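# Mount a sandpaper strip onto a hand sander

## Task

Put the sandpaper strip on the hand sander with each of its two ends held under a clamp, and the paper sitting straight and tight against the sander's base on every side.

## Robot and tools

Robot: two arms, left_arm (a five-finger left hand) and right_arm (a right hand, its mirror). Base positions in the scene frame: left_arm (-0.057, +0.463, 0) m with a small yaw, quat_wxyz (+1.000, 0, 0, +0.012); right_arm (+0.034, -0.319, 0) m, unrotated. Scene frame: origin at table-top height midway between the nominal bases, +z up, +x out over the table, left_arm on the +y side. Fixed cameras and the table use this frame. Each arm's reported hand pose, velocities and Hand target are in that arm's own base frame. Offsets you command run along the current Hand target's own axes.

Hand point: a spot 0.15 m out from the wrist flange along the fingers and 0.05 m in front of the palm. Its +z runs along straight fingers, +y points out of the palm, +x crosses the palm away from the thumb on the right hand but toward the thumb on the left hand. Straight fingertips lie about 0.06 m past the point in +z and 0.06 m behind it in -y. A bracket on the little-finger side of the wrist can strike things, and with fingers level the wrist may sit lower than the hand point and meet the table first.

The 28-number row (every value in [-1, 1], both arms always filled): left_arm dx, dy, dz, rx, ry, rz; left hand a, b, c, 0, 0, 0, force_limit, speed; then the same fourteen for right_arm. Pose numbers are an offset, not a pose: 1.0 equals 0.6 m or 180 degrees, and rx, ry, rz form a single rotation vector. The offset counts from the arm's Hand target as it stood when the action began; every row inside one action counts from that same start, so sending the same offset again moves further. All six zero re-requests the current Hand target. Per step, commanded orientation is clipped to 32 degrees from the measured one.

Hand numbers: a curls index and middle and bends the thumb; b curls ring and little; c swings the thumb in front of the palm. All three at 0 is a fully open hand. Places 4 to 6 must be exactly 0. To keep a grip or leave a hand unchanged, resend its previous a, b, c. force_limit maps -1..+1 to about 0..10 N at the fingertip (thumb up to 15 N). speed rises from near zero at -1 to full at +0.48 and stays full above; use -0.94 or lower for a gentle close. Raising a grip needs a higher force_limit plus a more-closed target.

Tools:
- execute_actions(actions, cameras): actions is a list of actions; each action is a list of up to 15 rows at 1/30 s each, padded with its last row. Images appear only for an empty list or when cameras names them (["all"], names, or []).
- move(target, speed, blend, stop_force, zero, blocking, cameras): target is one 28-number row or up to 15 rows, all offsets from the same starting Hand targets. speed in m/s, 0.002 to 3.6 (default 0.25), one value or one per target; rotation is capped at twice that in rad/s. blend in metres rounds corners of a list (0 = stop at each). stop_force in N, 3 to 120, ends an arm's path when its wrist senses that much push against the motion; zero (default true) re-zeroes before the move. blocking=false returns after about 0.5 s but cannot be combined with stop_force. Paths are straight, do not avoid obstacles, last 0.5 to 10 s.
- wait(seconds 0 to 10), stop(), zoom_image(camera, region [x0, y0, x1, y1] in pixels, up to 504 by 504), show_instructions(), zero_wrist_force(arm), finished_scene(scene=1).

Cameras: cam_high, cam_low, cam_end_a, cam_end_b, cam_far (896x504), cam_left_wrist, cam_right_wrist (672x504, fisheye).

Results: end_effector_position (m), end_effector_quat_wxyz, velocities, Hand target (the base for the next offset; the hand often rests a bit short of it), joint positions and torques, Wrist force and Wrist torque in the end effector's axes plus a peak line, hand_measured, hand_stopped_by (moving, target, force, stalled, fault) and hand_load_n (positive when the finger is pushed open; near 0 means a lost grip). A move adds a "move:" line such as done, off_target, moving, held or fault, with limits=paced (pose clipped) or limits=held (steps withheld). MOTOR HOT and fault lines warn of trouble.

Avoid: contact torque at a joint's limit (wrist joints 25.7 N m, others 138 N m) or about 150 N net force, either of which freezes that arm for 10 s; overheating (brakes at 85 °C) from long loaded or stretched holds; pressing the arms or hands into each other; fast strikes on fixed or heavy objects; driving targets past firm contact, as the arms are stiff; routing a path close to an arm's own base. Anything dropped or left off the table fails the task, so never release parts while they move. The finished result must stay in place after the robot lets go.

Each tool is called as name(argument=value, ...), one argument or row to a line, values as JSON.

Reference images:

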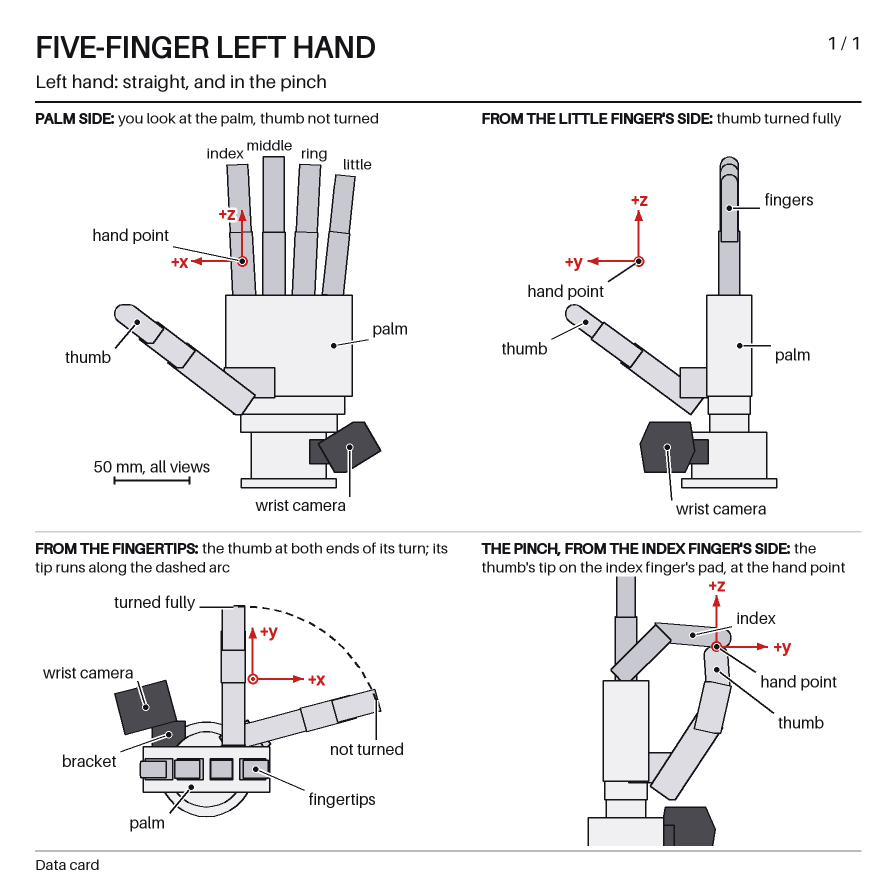

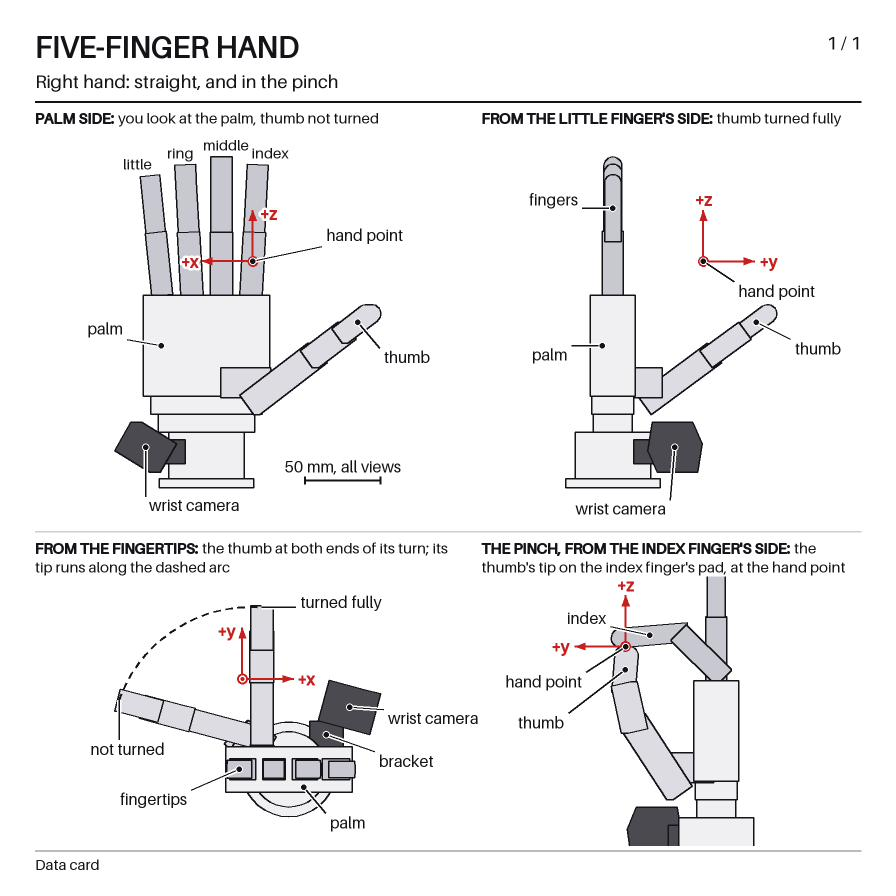

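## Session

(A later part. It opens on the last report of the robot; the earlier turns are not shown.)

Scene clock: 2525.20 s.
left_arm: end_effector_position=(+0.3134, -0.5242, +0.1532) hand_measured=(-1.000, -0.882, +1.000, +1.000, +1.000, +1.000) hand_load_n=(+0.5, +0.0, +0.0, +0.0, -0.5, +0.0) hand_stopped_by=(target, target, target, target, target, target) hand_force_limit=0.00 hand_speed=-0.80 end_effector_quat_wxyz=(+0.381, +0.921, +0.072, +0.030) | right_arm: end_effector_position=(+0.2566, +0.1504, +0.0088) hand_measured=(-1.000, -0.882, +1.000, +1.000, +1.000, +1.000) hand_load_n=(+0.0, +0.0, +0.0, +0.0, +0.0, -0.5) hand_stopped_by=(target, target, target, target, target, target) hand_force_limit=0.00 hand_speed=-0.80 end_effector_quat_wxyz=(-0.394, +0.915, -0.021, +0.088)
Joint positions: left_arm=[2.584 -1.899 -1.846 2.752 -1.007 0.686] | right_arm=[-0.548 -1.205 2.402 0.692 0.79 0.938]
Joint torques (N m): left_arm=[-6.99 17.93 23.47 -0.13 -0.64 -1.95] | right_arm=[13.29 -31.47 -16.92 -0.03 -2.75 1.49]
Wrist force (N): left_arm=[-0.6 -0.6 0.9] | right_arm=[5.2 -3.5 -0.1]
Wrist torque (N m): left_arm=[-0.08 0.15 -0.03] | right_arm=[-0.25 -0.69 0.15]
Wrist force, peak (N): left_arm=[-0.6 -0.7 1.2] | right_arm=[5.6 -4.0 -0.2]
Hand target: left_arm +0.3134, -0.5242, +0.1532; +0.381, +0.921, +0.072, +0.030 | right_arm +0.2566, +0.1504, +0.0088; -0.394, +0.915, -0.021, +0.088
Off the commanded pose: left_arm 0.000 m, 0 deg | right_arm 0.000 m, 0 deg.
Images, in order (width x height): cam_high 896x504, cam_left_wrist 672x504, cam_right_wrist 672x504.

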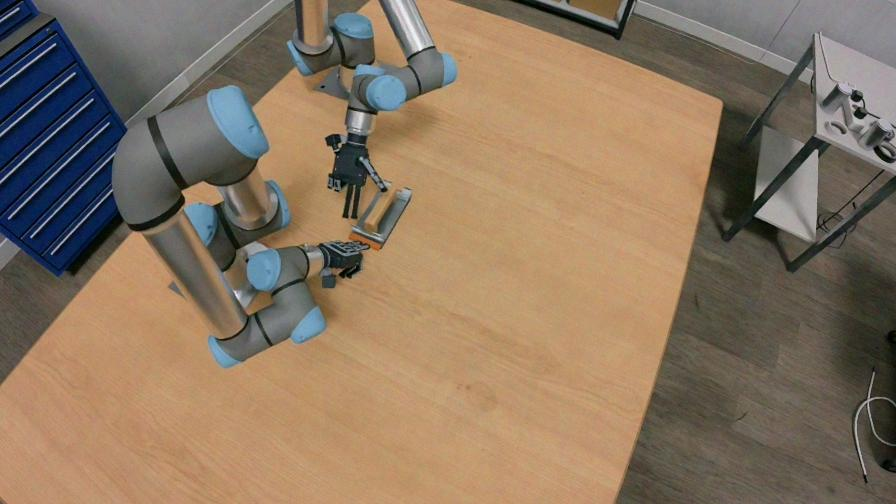

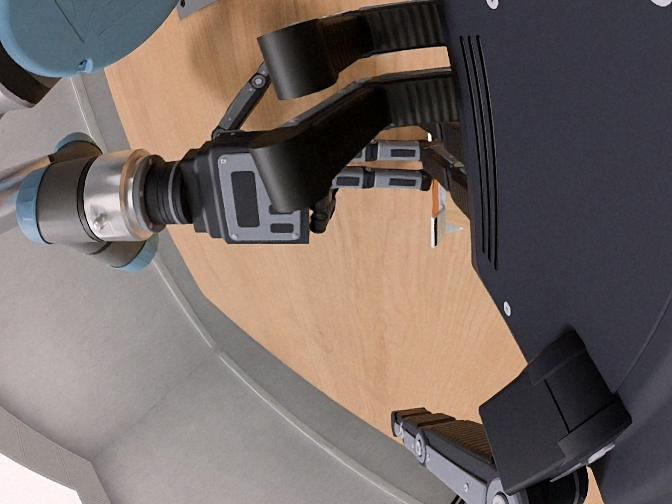

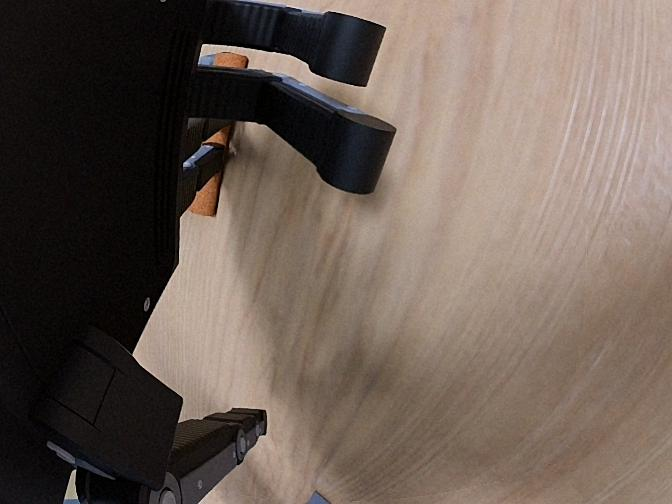

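move(
  target=[
    [0.0148,-0.0032,0.0062,0,0,0,-0.125,1,0,0,0,0,0,-0.8,-0.0012,0.0020,0.0057,0,0,0,-0.125,1,0,0,0,0,0,-0.8],
    [0.0148,-0.0032,0.0062,0,0,0,-0.125,1,0,0,0,0,0,-0.8,-0.0008,-0.0029,0.0037,0,0,0,-0.125,1,0,0,0,0,0,-0.8],
    [0.0148,-0.0032,0.0062,0,0,0,-0.125,1,0,0,0,0,0,-0.8,-0.0005,-0.0077,0.0027,0,0,0,-0.125,1,0,0,0,0,0,-0.8],
    [0.0148,-0.0032,0.0062,0,0,0,-0.125,1,0,0,0,0,0,-0.8,-0.0006,-0.0122,0.0031,0,0,0,-0.125,1,0,0,0,0,0,-0.8],
  ],
  speed=0.01,
  stop_force=7,
  cameras=["cam_end_a","cam_end_b","cam_far","cam_high"],
)

zoom_image(
  camera="cam_end_b",
  region=[400, 240, 640, 420],
)

zoom_image(
  camera="cam_far",
  region=[240, 110, 460, 290],
)

zoom_image(
  camera="cam_end_a",
  region=[20, 200, 230, 410],
)

zoom_image(
  camera="cam_high",
  region=[320, 180, 430, 280],
)

Scene clock: 2558.40 s.
left_arm: end_effector_position=(+0.3223, -0.5241, +0.1492) hand_measured=(-1.000, -0.882, +1.000, +1.000, +1.000, +1.000) hand_load_n=(+0.0, +0.0, +0.0, +0.0, +0.0, +0.0) hand_stopped_by=(target, target, target, target, target, target) hand_force_limit=0.00 hand_speed=-0.80 end_effector_quat_wxyz=(+0.381, +0.921, +0.072, +0.030) | right_arm: end_effector_position=(+0.2566, +0.1517, +0.0064) hand_measured=(-1.000, -0.882, +1.000, +1.000, +1.000, +1.000) hand_load_n=(+0.0, +0.0, +0.5, +0.0, +0.0, -0.5) hand_stopped_by=(target, target, target, target, target, target) hand_force_limit=0.00 hand_speed=-0.80 end_effector_quat_wxyz=(-0.394, +0.915, -0.021, +0.088)
Joint positions: left_arm=[2.597 -1.918 -1.833 2.751 -1 0.698] | right_arm=[-0.543 -1.199 2.402 0.681 0.788 0.945]
Joint torques (N m): left_arm=[8.3 18.61 24.11 -3.32 1.59 1.38] | right_arm=[-11.82 -30.75 -5.14 3.83 1.99 -1.39]
Wrist force (N): left_arm=[-0.6 -0.5 0.9] | right_arm=[5.8 -6.3 -6.8]
Wrist torque (N m): left_arm=[-0.06 0.15 -0.14] | right_arm=[0.22 -0.57 0.16]
Wrist force, peak (N): left_arm=[-0.9 -0.6 1.1] | right_arm=[6.0 -6.7 -7.2]
Hand target: left_arm +0.3223, -0.5241, +0.1492; +0.381, +0.921, +0.072, +0.030 | right_arm +0.2566, +0.1516, +0.0064; -0.394, +0.915, -0.021, +0.088 (not the last commanded pose)
Off the commanded pose: left_arm 0.000 m, 0 deg | right_arm 0.008 m, 0 deg.
move: contact (right_arm)
Images, in order (width x height): cam_high 896x504, cam_end_a 896x504, cam_end_b 896x504, cam_far 896x504.

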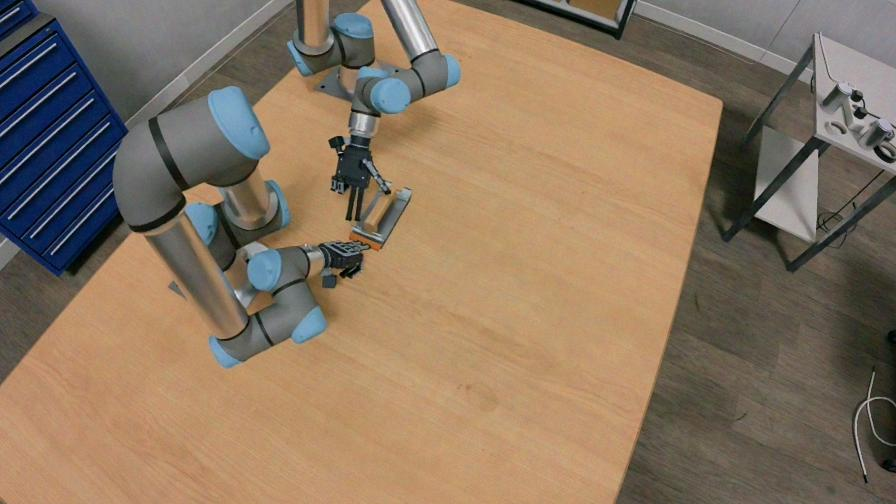

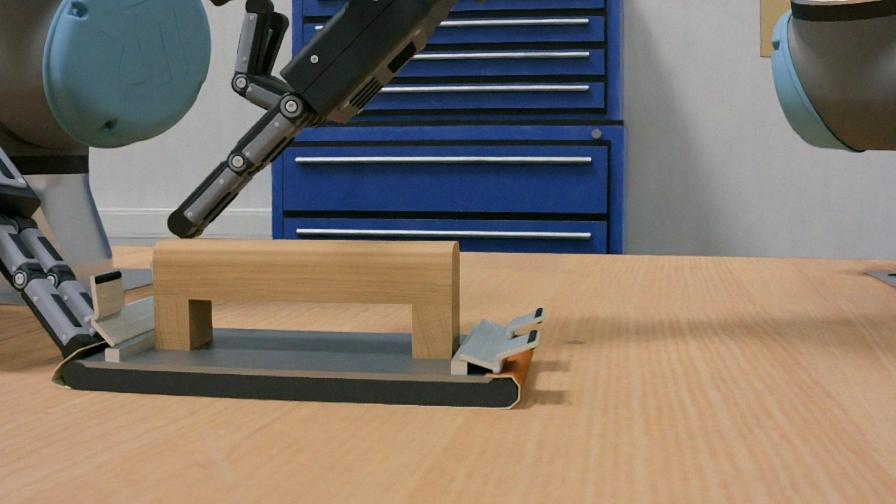

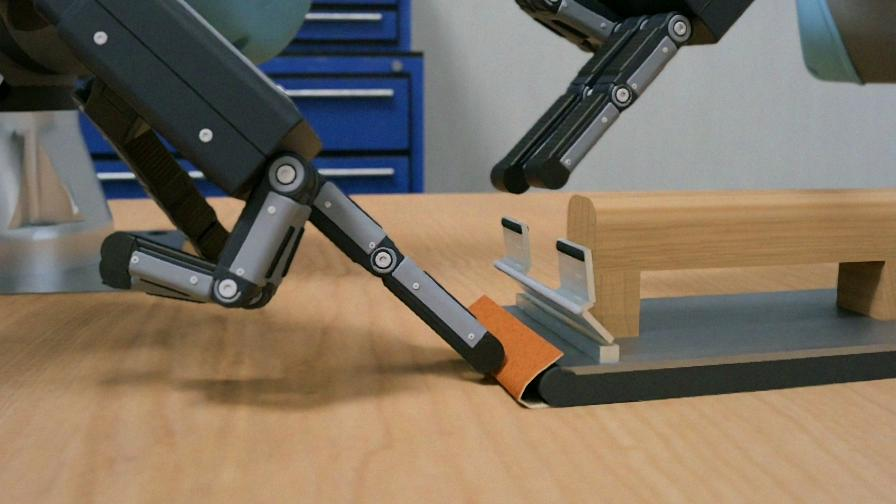

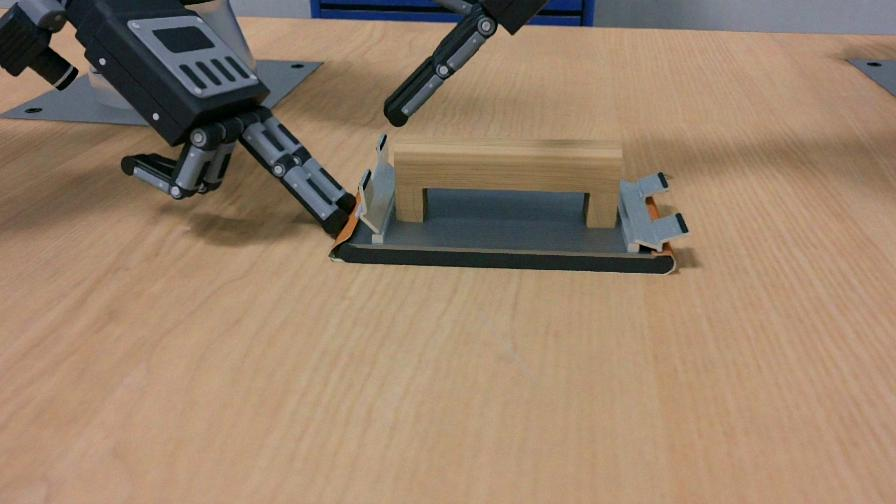

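Scaled by 2.100 from the camera's 896x504 image, which has a finer 1280x720 frame.

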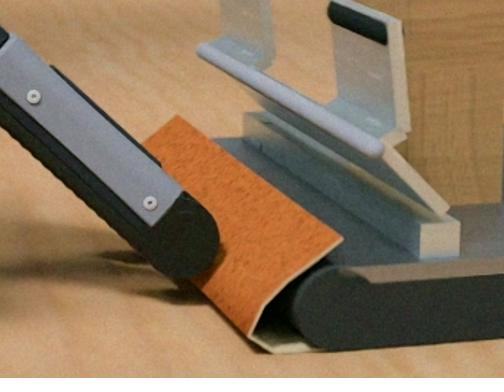

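Scaled by 2.291 from the camera's 896x504 image, which has a finer 1280x720 frame.

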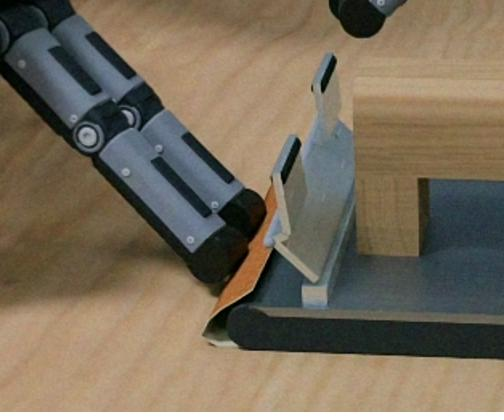

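Scaled by 2.400 from the camera's 896x504 image, which has a finer 1280x720 frame.

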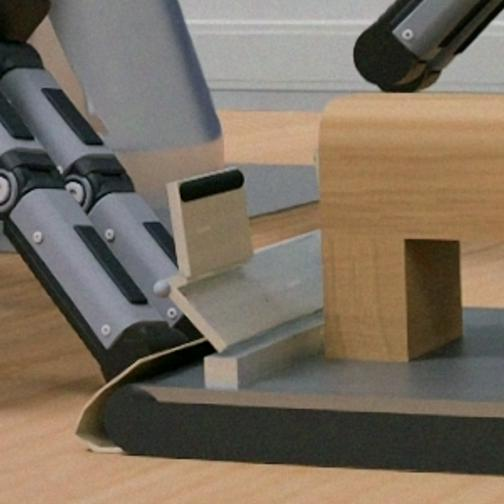

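Scaled by 4.582 from the camera's 896x504 image, which has a finer 1280x720 frame.

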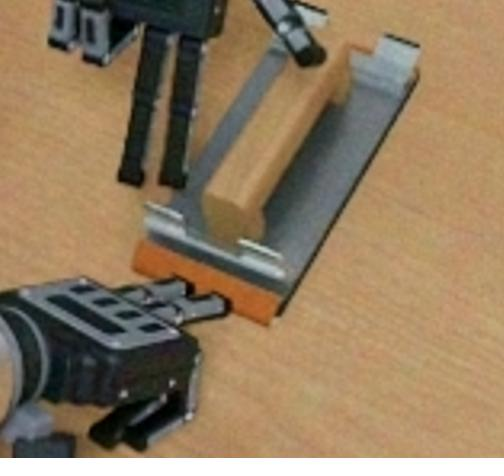

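move(
  target=[0,0,0,0,0,0,-0.125,1,0,0,0,0,0,-0.8,0.0003,-0.0040,-0.0014,0,0,0,-0.125,1,0,0,0,0,0,-0.8],
  speed=0.01,
  stop_force=9,
  cameras=["cam_end_b"],
)

zoom_image(
  camera="cam_end_b",
  region=[440, 280, 620, 420],
)

Scene clock: 2676.97 s.
left_arm: end_effector_position=(+0.3223, -0.5241, +0.1492) hand_measured=(-1.000, -0.882, +1.000, +1.000, +1.000, +1.000) hand_load_n=(+0.0, +0.0, +0.0, +0.0, +0.0, +0.0) hand_stopped_by=(target, target, target, target, target, target) hand_force_limit=0.00 hand_speed=-0.80 end_effector_quat_wxyz=(+0.381, +0.921, +0.072, +0.030) | right_arm: end_effector_position=(+0.2565, +0.1527, +0.0087) hand_measured=(-1.000, -0.882, +1.000, +1.000, +1.000, +1.000) hand_load_n=(+0.0, +0.0, +0.5, +0.0, +0.0, -0.5) hand_stopped_by=(target, target, target, target, target, target) hand_force_limit=0.00 hand_speed=-0.80 end_effector_quat_wxyz=(-0.394, +0.915, -0.021, +0.088)
Joint positions: left_arm=[2.597 -1.918 -1.833 2.751 -1 0.698] | right_arm=[-0.538 -1.208 2.4 0.687 0.787 0.951]
Joint torques (N m): left_arm=[8.65 19.02 24.56 -3.06 1.72 1.27] | right_arm=[12.93 -31.11 -16.49 4.65 -2.58 1.48]
Wrist force (N): left_arm=[-0.5 -0.5 0.8] | right_arm=[5.4 -4.0 -1.7]
Wrist torque (N m): left_arm=[-0.05 0.13 -0.14] | right_arm=[-0.14 -0.64 0.13]
Wrist force, peak (N): left_arm=[-0.8 -0.6 1.2] | right_arm=[6.2 -6.6 -6.8]
Hand target: left_arm +0.3223, -0.5241, +0.1492; +0.381, +0.921, +0.072, +0.030 | right_arm +0.2565, +0.1527, +0.0087; -0.394, +0.915, -0.021, +0.088
Off the commanded pose: left_arm 0.000 m, 0 deg | right_arm 0.000 m, 0 deg.
move: done
Images, in order (width x height): cam_end_b 896x504.

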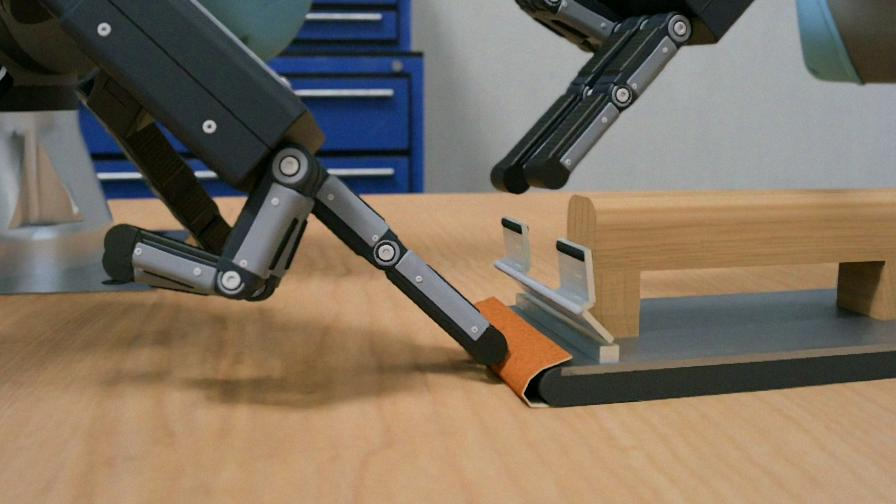

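Scaled by 2.800 from the camera's 896x504 image, which has a finer 1280x720 frame.

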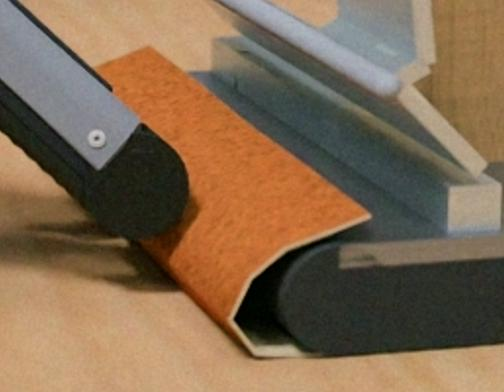

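move(
  target=[
    [0,0,0,0,0,0,-0.125,1,0,0,0,0,0,-0.8,0.0001,-0.0055,-0.0002,0,0,0,-0.125,1,0,0,0,0,0,-0.8],
    [0,0,0,0,0,0,-0.125,1,0,0,0,0,0,-0.8,-0.0002,-0.0109,0.0010,0,0,0,-0.125,1,0,0,0,0,0,-0.8],
  ],
  speed=0.01,
  stop_force=9,
  cameras=["cam_end_b","cam_end_a"],
)

zoom_image(
  camera="cam_end_b",
  region=[440, 280, 620, 420],
)

zoom_image(
  camera="cam_end_a",
  region=[20, 280, 150, 410],
)

Scene clock: 2694.57 s.
left_arm: end_effector_position=(+0.3223, -0.5241, +0.1492) hand_measured=(-1.000, -0.882, +1.000, +1.000, +1.000, +1.000) hand_load_n=(+0.0, +0.0, +0.0, +0.0, +0.0, +0.0) hand_stopped_by=(target, target, target, target, target, target) hand_force_limit=0.00 hand_speed=-0.80 end_effector_quat_wxyz=(+0.381, +0.921, +0.072, +0.030) | right_arm: end_effector_position=(+0.2563, +0.1576, +0.0130) hand_measured=(-1.000, -0.882, +1.000, +1.000, +1.000, +1.000) hand_load_n=(+0.0, +0.0, -1.0, -1.5, +0.0, +0.0) hand_stopped_by=(target, target, target, target, target, target) hand_force_limit=0.00 hand_speed=-0.80 end_effector_quat_wxyz=(-0.394, +0.915, -0.021, +0.088)
Joint positions: left_arm=[2.597 -1.918 -1.833 2.751 -1 0.698] | right_arm=[-0.518 -1.227 2.397 0.69 0.781 0.979]
Joint torques (N m): left_arm=[7.99 19.91 24.42 -3.21 1.77 1.22] | right_arm=[13.24 -31.18 -17.03 0.45 -3.42 1.62]
Wrist force (N): left_arm=[-0.4 -0.6 1.2] | right_arm=[5.2 -0.7 -0.5]
Wrist torque (N m): left_arm=[-0.08 0.13 -0.13] | right_arm=[-0.34 -0.69 0.13]
Wrist force, peak (N): left_arm=[-0.6 -0.7 1.2] | right_arm=[5.7 -4.4 -1.9]
Hand target: left_arm +0.3223, -0.5241, +0.1492; +0.381, +0.921, +0.072, +0.030 | right_arm +0.2563, +0.1576, +0.0130; -0.394, +0.915, -0.021, +0.088
Off the commanded pose: left_arm 0.000 m, 0 deg | right_arm 0.000 m, 0 deg.
move: done
Images, in order (width x height): cam_end_a 896x504, cam_end_b 896x504.

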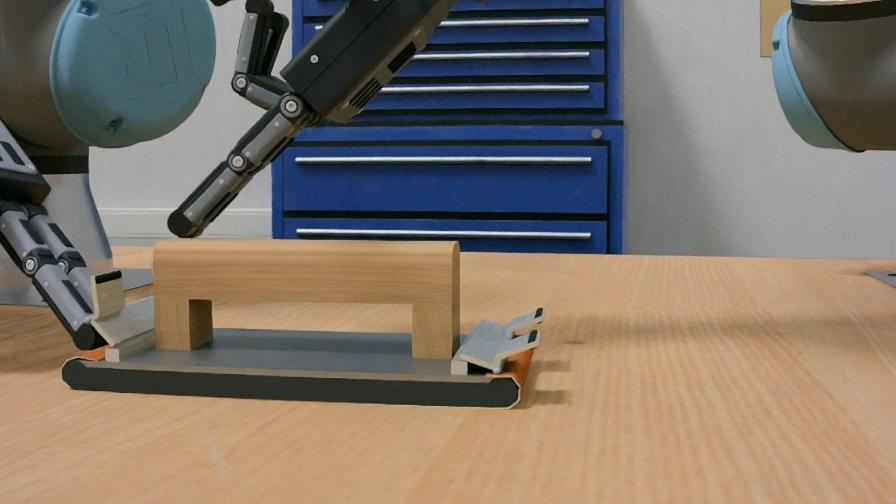

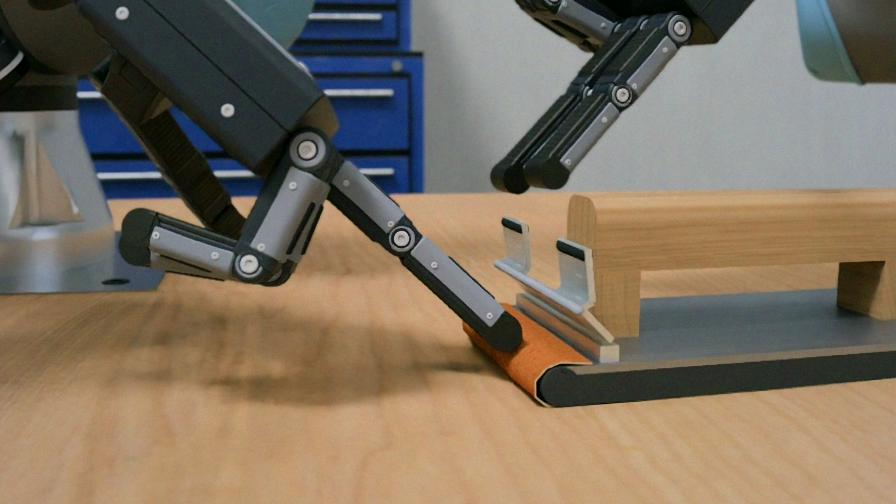

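Scaled by 2.800 from the camera's 896x504 image, which has a finer 1280x720 frame.

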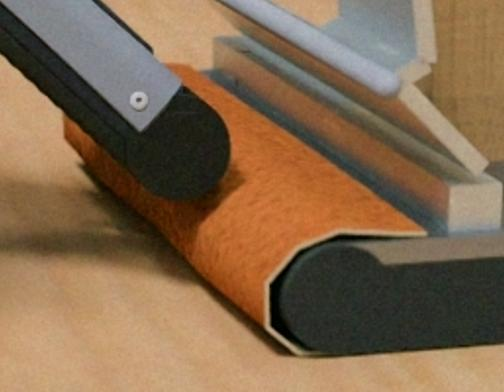

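Scaled by 3.877 from the camera's 896x504 image, which has a finer 1280x720 frame.

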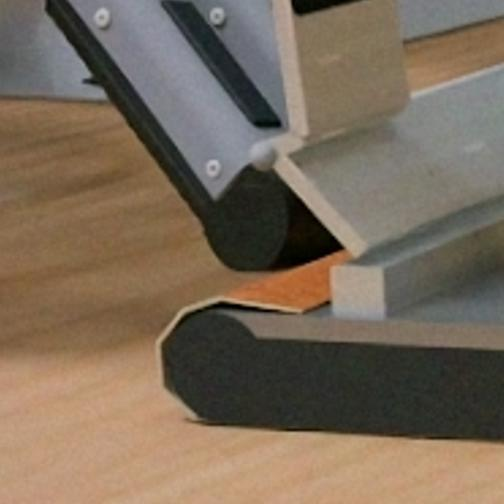

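move(
  target=[
    [-0.0005,-0.0027,0.0074,0,0,0,-0.125,1,0,0,0,0,0,-0.8,0,0,0,0,0,0,-0.125,1,0,0,0,0,0,-0.8],
    [-0.0035,-0.0028,0.0379,0,0,0,-0.125,1,0,0,0,0,0,-0.8,0,0,0,0,0,0,-0.125,1,0,0,0,0,0,-0.8],
  ],
  speed=0.012,
  stop_force=9,
  cameras=["cam_end_b","cam_end_a","cam_far"],
)

zoom_image(
  camera="cam_end_b",
  region=[440, 240, 640, 420],
)

zoom_image(
  camera="cam_end_a",
  region=[20, 240, 190, 410],
)

Scene clock: 2729.73 s.
left_arm: end_effector_position=(+0.3226, -0.5391, +0.1320) hand_measured=(-1.000, -0.882, +1.000, +1.000, +1.000, +1.000) hand_load_n=(+0.0, +0.0, -0.5, +0.5, +0.0, +0.0) hand_stopped_by=(target, target, target, target, target, target) hand_force_limit=0.00 hand_speed=-0.80 end_effector_quat_wxyz=(+0.381, +0.921, +0.072, +0.030) | right_arm: end_effector_position=(+0.2564, +0.1576, +0.0131) hand_measured=(-1.000, -0.882, +1.000, +1.000, +1.000, +1.000) hand_load_n=(+0.0, +0.0, +0.0, +0.0, +0.0, +0.0) hand_stopped_by=(target, target, target, target, target, target) hand_force_limit=0.00 hand_speed=-0.80 end_effector_quat_wxyz=(-0.394, +0.915, -0.021, +0.088)
Joint positions: left_arm=[2.564 -1.963 -1.815 2.796 -1.018 0.666] | right_arm=[-0.518 -1.227 2.397 0.69 0.781 0.979]
Joint torques (N m): left_arm=[-7.55 20.1 23.27 0.23 -0.73 -1.92] | right_arm=[5.19 -25.87 -8.57 5.27 -0.28 1.22]
Wrist force (N): left_arm=[-0.6 -0.5 1.0] | right_arm=[4.8 -3.3 1.9]
Wrist torque (N m): left_arm=[-0.06 0.15 -0.03] | right_arm=[-0.56 -0.69 0.08]
Wrist force, peak (N): left_arm=[-1.5 10.1 -5.6] | right_arm=[4.9 -3.6 2.4]
Hand target: left_arm +0.3226, -0.5391, +0.1320; +0.381, +0.921, +0.072, +0.030 | right_arm +0.2563, +0.1576, +0.0130; -0.394, +0.915, -0.021, +0.088
Off the commanded pose: left_arm 0.000 m, 0 deg | right_arm 0.000 m, 0 deg.
move: done
Images, in order (width x height): cam_end_a 896x504, cam_end_b 896x504, cam_far 896x504.

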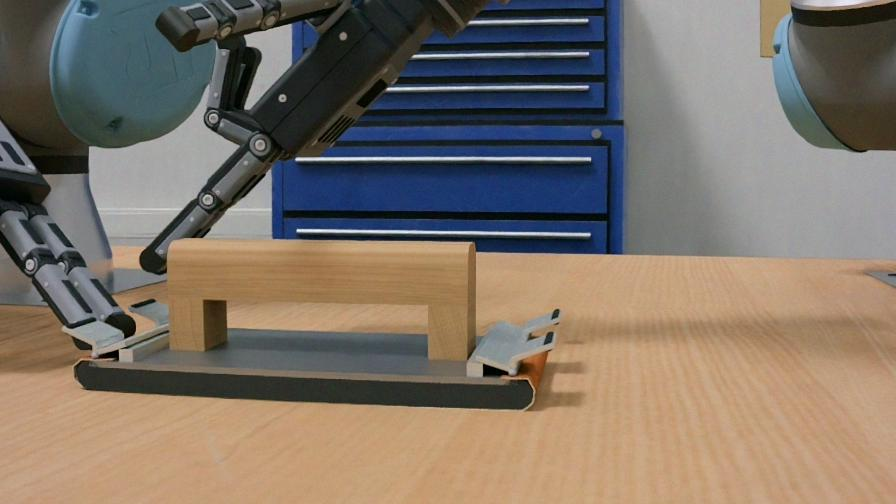

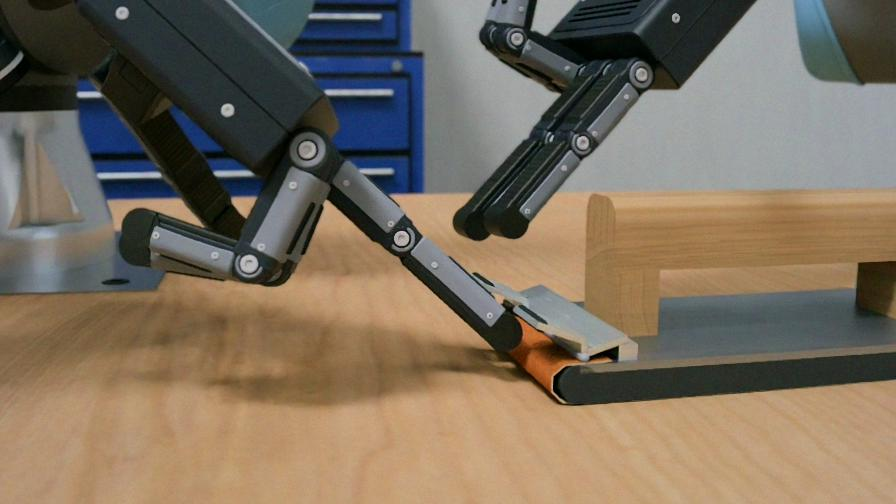

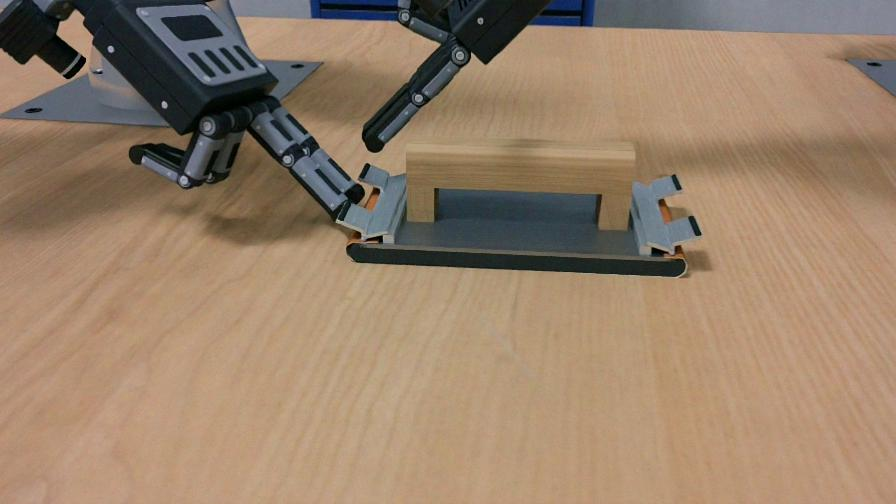

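Scaled by 2.520 from the camera's 896x504 image, which has a finer 1280x720 frame.

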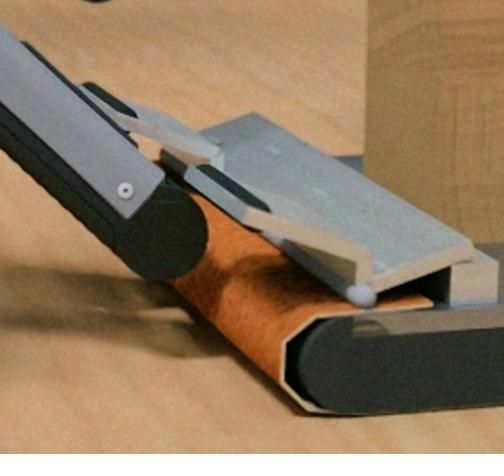

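Scaled by 2.965 from the camera's 896x504 image, which has a finer 1280x720 frame.

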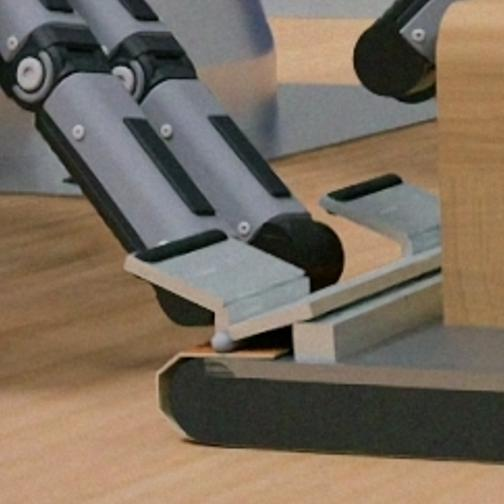

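move(
  target=[
    [0,0,0,0,0,0,-0.125,1,0,0,0,0,0,-0.8,0,0,-0.0417,0,0,0,-0.125,1,0,0,0,0,0,-0.8],
    [0,0.0470,-0.0471,0,0,0,-0.125,1,0,0,0,0,0,-0.8,0,0,-0.1,0,0,0,-0.125,1,0,0,0,0,0,-0.8],
  ],
  speed=0.04,
  cameras=["cam_end_b","cam_end_a","cam_far"],
)

zoom_image(
  camera="cam_end_b",
  region=[440, 240, 640, 420],
)

zoom_image(
  camera="cam_end_a",
  region=[40, 300, 160, 410],
)

zoom_image(
  camera="cam_end_a",
  region=[450, 300, 570, 420],
)

Scene clock: 2751.60 s.
left_arm: end_effector_position=(+0.3225, -0.5392, +0.1718) hand_measured=(-1.000, -0.882, +1.000, +1.000, +1.000, +1.000) hand_load_n=(+0.0, +0.0, +0.0, +0.0, +0.0, +0.0) hand_stopped_by=(target, target, target, target, target, target) hand_force_limit=0.00 hand_speed=-0.80 end_effector_quat_wxyz=(+0.381, +0.921, +0.072, +0.030) | right_arm: end_effector_position=(+0.2457, +0.1147, +0.0535) hand_measured=(-1.000, -0.882, +1.000, +1.000, +1.000, +1.000) hand_load_n=(+0.0, +0.0, +0.0, +0.0, +0.0, +0.0) hand_stopped_by=(target, target, target, target, target, target) hand_force_limit=0.00 hand_speed=-0.80 end_effector_quat_wxyz=(-0.394, +0.915, -0.021, +0.088)
Joint positions: left_arm=[2.564 -1.91 -1.771 2.699 -1.018 0.666] | right_arm=[-0.728 -1.33 2.434 0.939 0.86 0.71]
Joint torques (N m): left_arm=[4.16 35.98 25.48 -3.27 0.08 1.12] | right_arm=[-12.53 -27.71 4.87 5.38 1 -1.11]
Wrist force (N): left_arm=[-0.4 -0.3 1.2] | right_arm=[5.1 -3.4 2.8]
Wrist torque (N m): left_arm=[-0.05 0.13 -0.03] | right_arm=[-0.58 -0.75 0.26]
Wrist force, peak (N): left_arm=[-0.6 -0.4 1.4] | right_arm=[5.1 -3.4 2.8]
Hand target: left_arm +0.3226, -0.5391, +0.1719; +0.381, +0.921, +0.072, +0.030 | right_arm +0.2457, +0.1146, +0.0535; -0.394, +0.915, -0.021, +0.088
Off the commanded pose: left_arm 0.000 m, 0 deg | right_arm 0.000 m, 0 deg.
move: done
Images, in order (width x height): cam_end_a 896x504, cam_end_b 896x504, cam_far 896x504.

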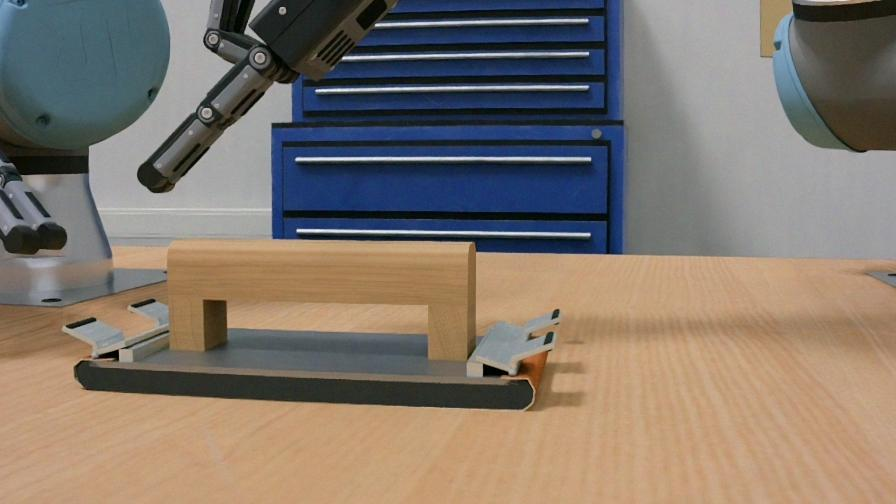

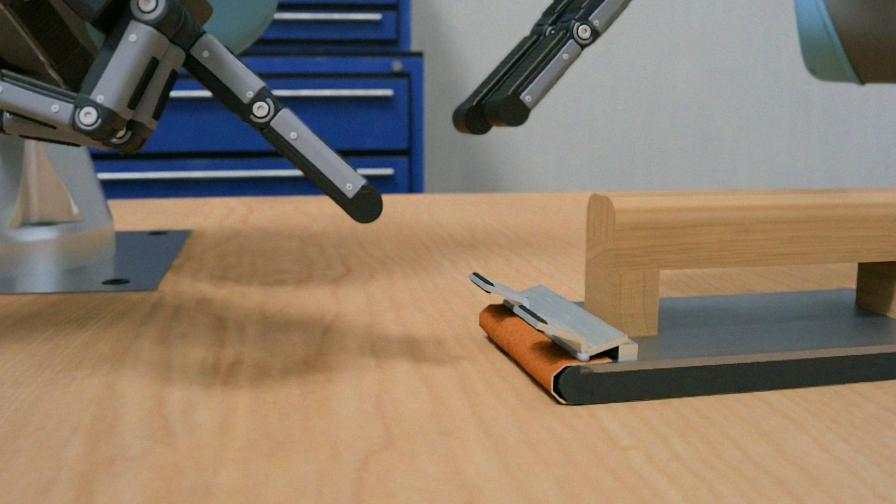

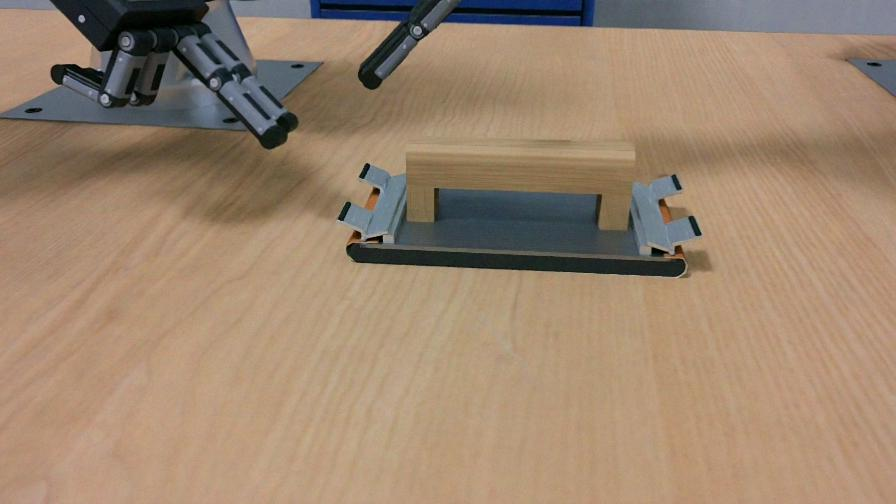

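Scaled by 2.520 from the camera's 896x504 image, which has a finer 1280x720 frame.

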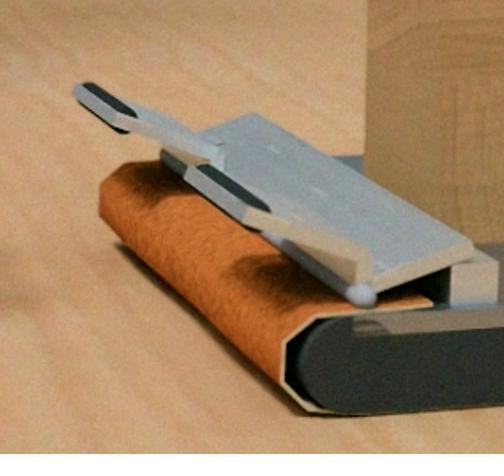

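Scaled by 4.200 from the camera's 896x504 image, which has a finer 1280x720 frame.

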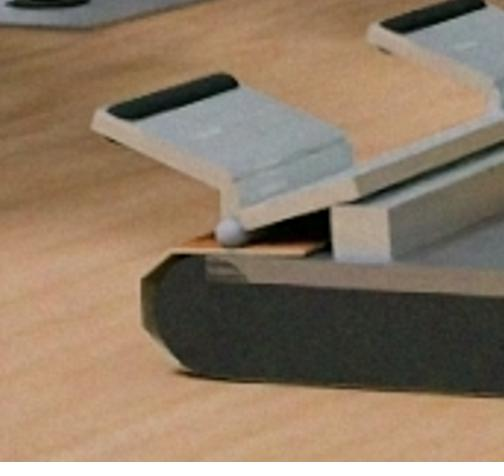

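Scaled by 4.200 from the camera's 896x504 image, which has a finer 1280x720 frame.

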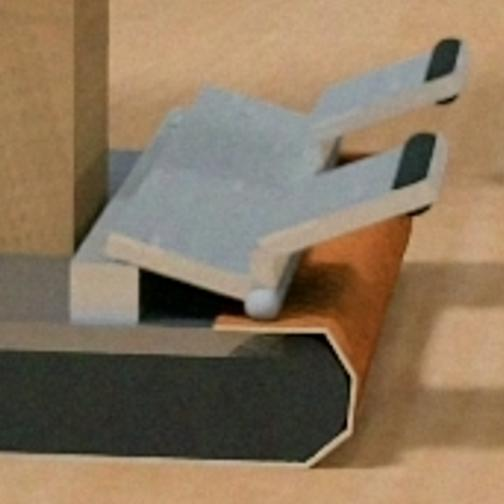

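zoom_image(
  camera="cam_end_b",
  region=[530, 340, 650, 420],
)

zoom_image(
  camera="cam_end_a",
  region=[60, 340, 140, 400],
)

zoom_image(
  camera="cam_end_a",
  region=[490, 350, 570, 420],
)

zoom_image(
  camera="cam_far",
  region=[320, 140, 480, 290],
)

zoom_image(
  camera="cam_far",
  region=[580, 150, 720, 290],
)

Scaled by 4.200 from the camera's 896x504 image, which has a finer 1280x720 frame.

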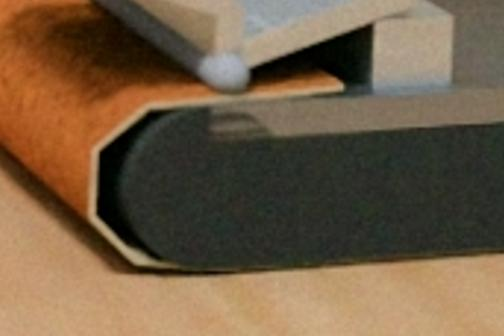

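Scaled by 6.300 from the camera's 896x504 image, which has a finer 1280x720 frame.

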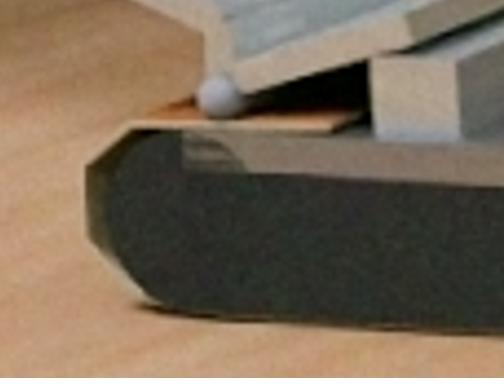

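Scaled by 6.300 from the camera's 896x504 image, which has a finer 1280x720 frame.

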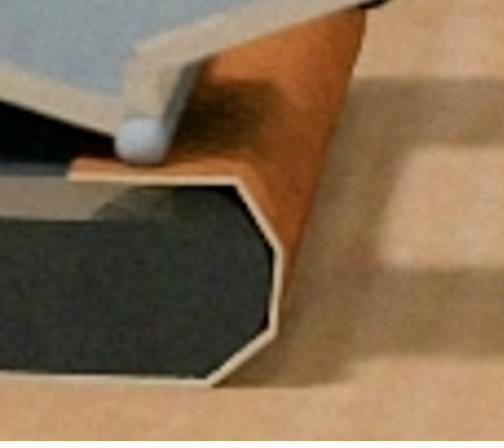

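Scaled by 3.150 from the camera's 896x504 image, which has a finer 1280x720 frame.

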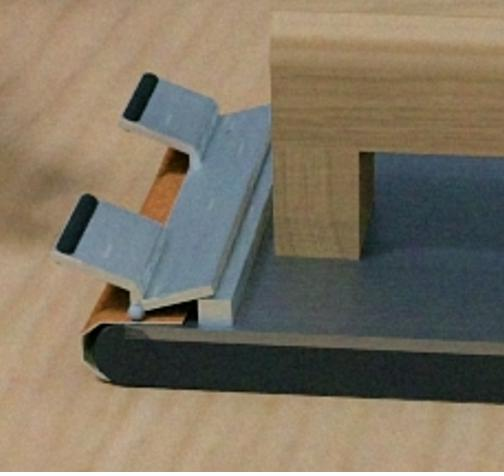

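Scaled by 3.600 from the camera's 896x504 image, which has a finer 1280x720 frame.

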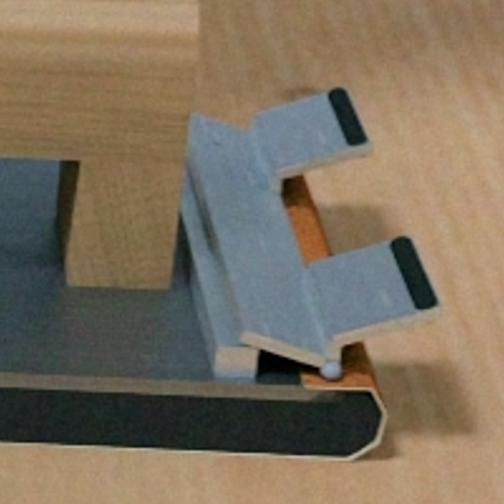

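move(
  target=[
    [0,0.0353,-0.0353,0,0,0,-0.125,1,0,0,0,0,0,-0.8,0,0,0,0,0,0,-0.125,1,0,0,0,0,0,-0.8],
    [0.1153,-0.1953,-0.2657,0,0,0,-0.125,1,0,0,0,0,0,-0.8,0,0,0,0,0,0,-0.125,1,0,0,0,0,0,-0.8],
    [0.1153,-0.2668,-0.1940,0,0,0,-0.125,1,0,0,0,0,0,-0.8,0,0,0,0,0,0,-0.125,1,0,0,0,0,0,-0.8],
  ],
  speed=[0.1,0.12,0.06],
  blend=[0.02,0.02,0],
  stop_force=10,
  cameras=["cam_end_a","cam_far"],
)

Scene clock: 2801.83 s.
left_arm: end_effector_position=(+0.3606, -0.3353, +0.1412) hand_measured=(-1.000, -0.882, +1.000, +1.000, +1.000, +1.000) hand_load_n=(+0.0, +0.0, +0.0, +0.0, +0.0, +0.0) hand_stopped_by=(target, target, target, target, target, target) hand_force_limit=0.00 hand_speed=-0.80 end_effector_quat_wxyz=(+0.381, +0.921, +0.072, +0.030) | right_arm: end_effector_position=(+0.2457, +0.1146, +0.0535) hand_measured=(-1.000, -0.882, +1.000, +1.000, +1.000, +1.000) hand_load_n=(+0.0, +0.0, +0.0, +0.0, +0.0, +0.0) hand_stopped_by=(target, target, target, target, target, target) hand_force_limit=0.00 hand_speed=-0.80 end_effector_quat_wxyz=(-0.394, +0.915, -0.021, +0.088)
Joint positions: left_arm=[3.176 -1.855 -2.092 2.496 -0.794 1.4] | right_arm=[-0.729 -1.33 2.434 0.939 0.86 0.71]
Joint torques (N m): left_arm=[-6.74 13.32 2.06 -0.73 2.2 -1.91] | right_arm=[-13.01 -28.22 4.81 5.35 1.12 -1.25]
Wrist force (N): left_arm=[-0.3 -0.5 1.0] | right_arm=[4.8 -3.4 3.0]
Wrist torque (N m): left_arm=[-0.06 0.10 -0.02] | right_arm=[-0.59 -0.71 0.25]
Wrist force, peak (N): left_arm=[-0.5 -1.1 1.4] | right_arm=[5.1 -3.7 2.9]
Hand target: left_arm +0.3606, -0.3353, +0.1412; +0.381, +0.921, +0.072, +0.030 | right_arm +0.2457, +0.1146, +0.0535; -0.394, +0.915, -0.021, +0.088
Off the commanded pose: left_arm 0.000 m, 0 deg | right_arm 0.000 m, 0 deg.
move: done; blend cut to 0.015 m at target 1
Images, in order (width x height): cam_end_a 896x504, cam_far 896x504.

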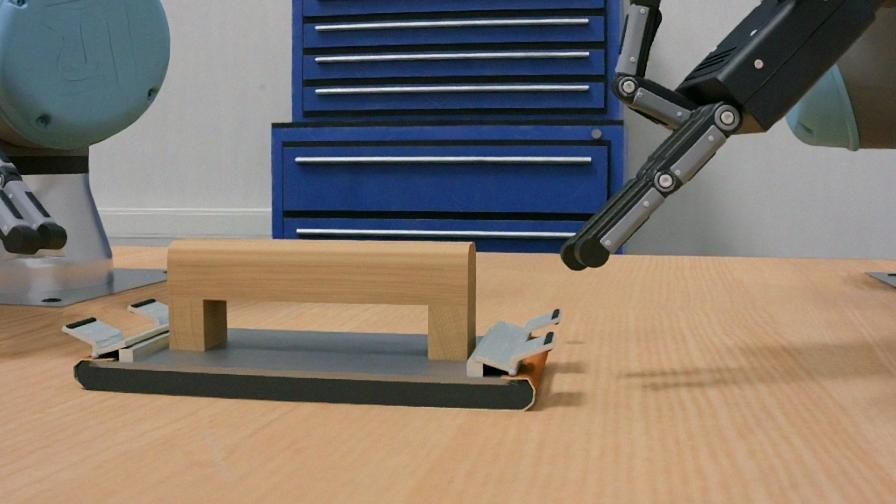

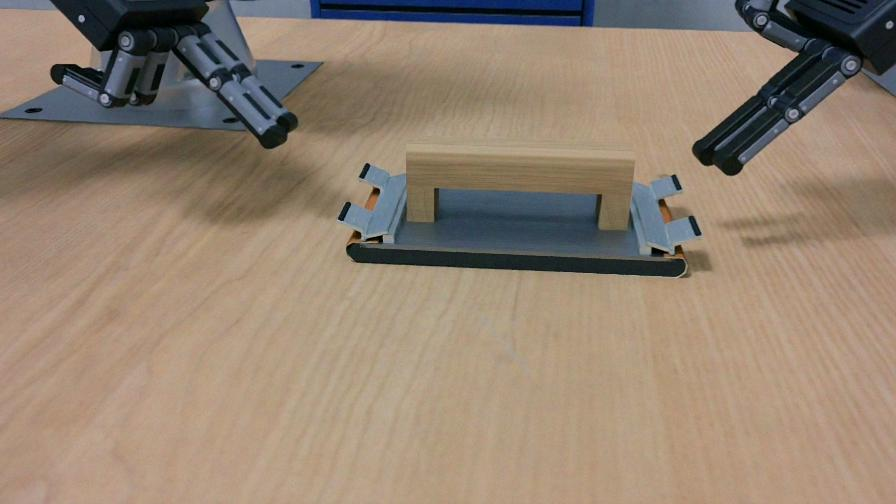

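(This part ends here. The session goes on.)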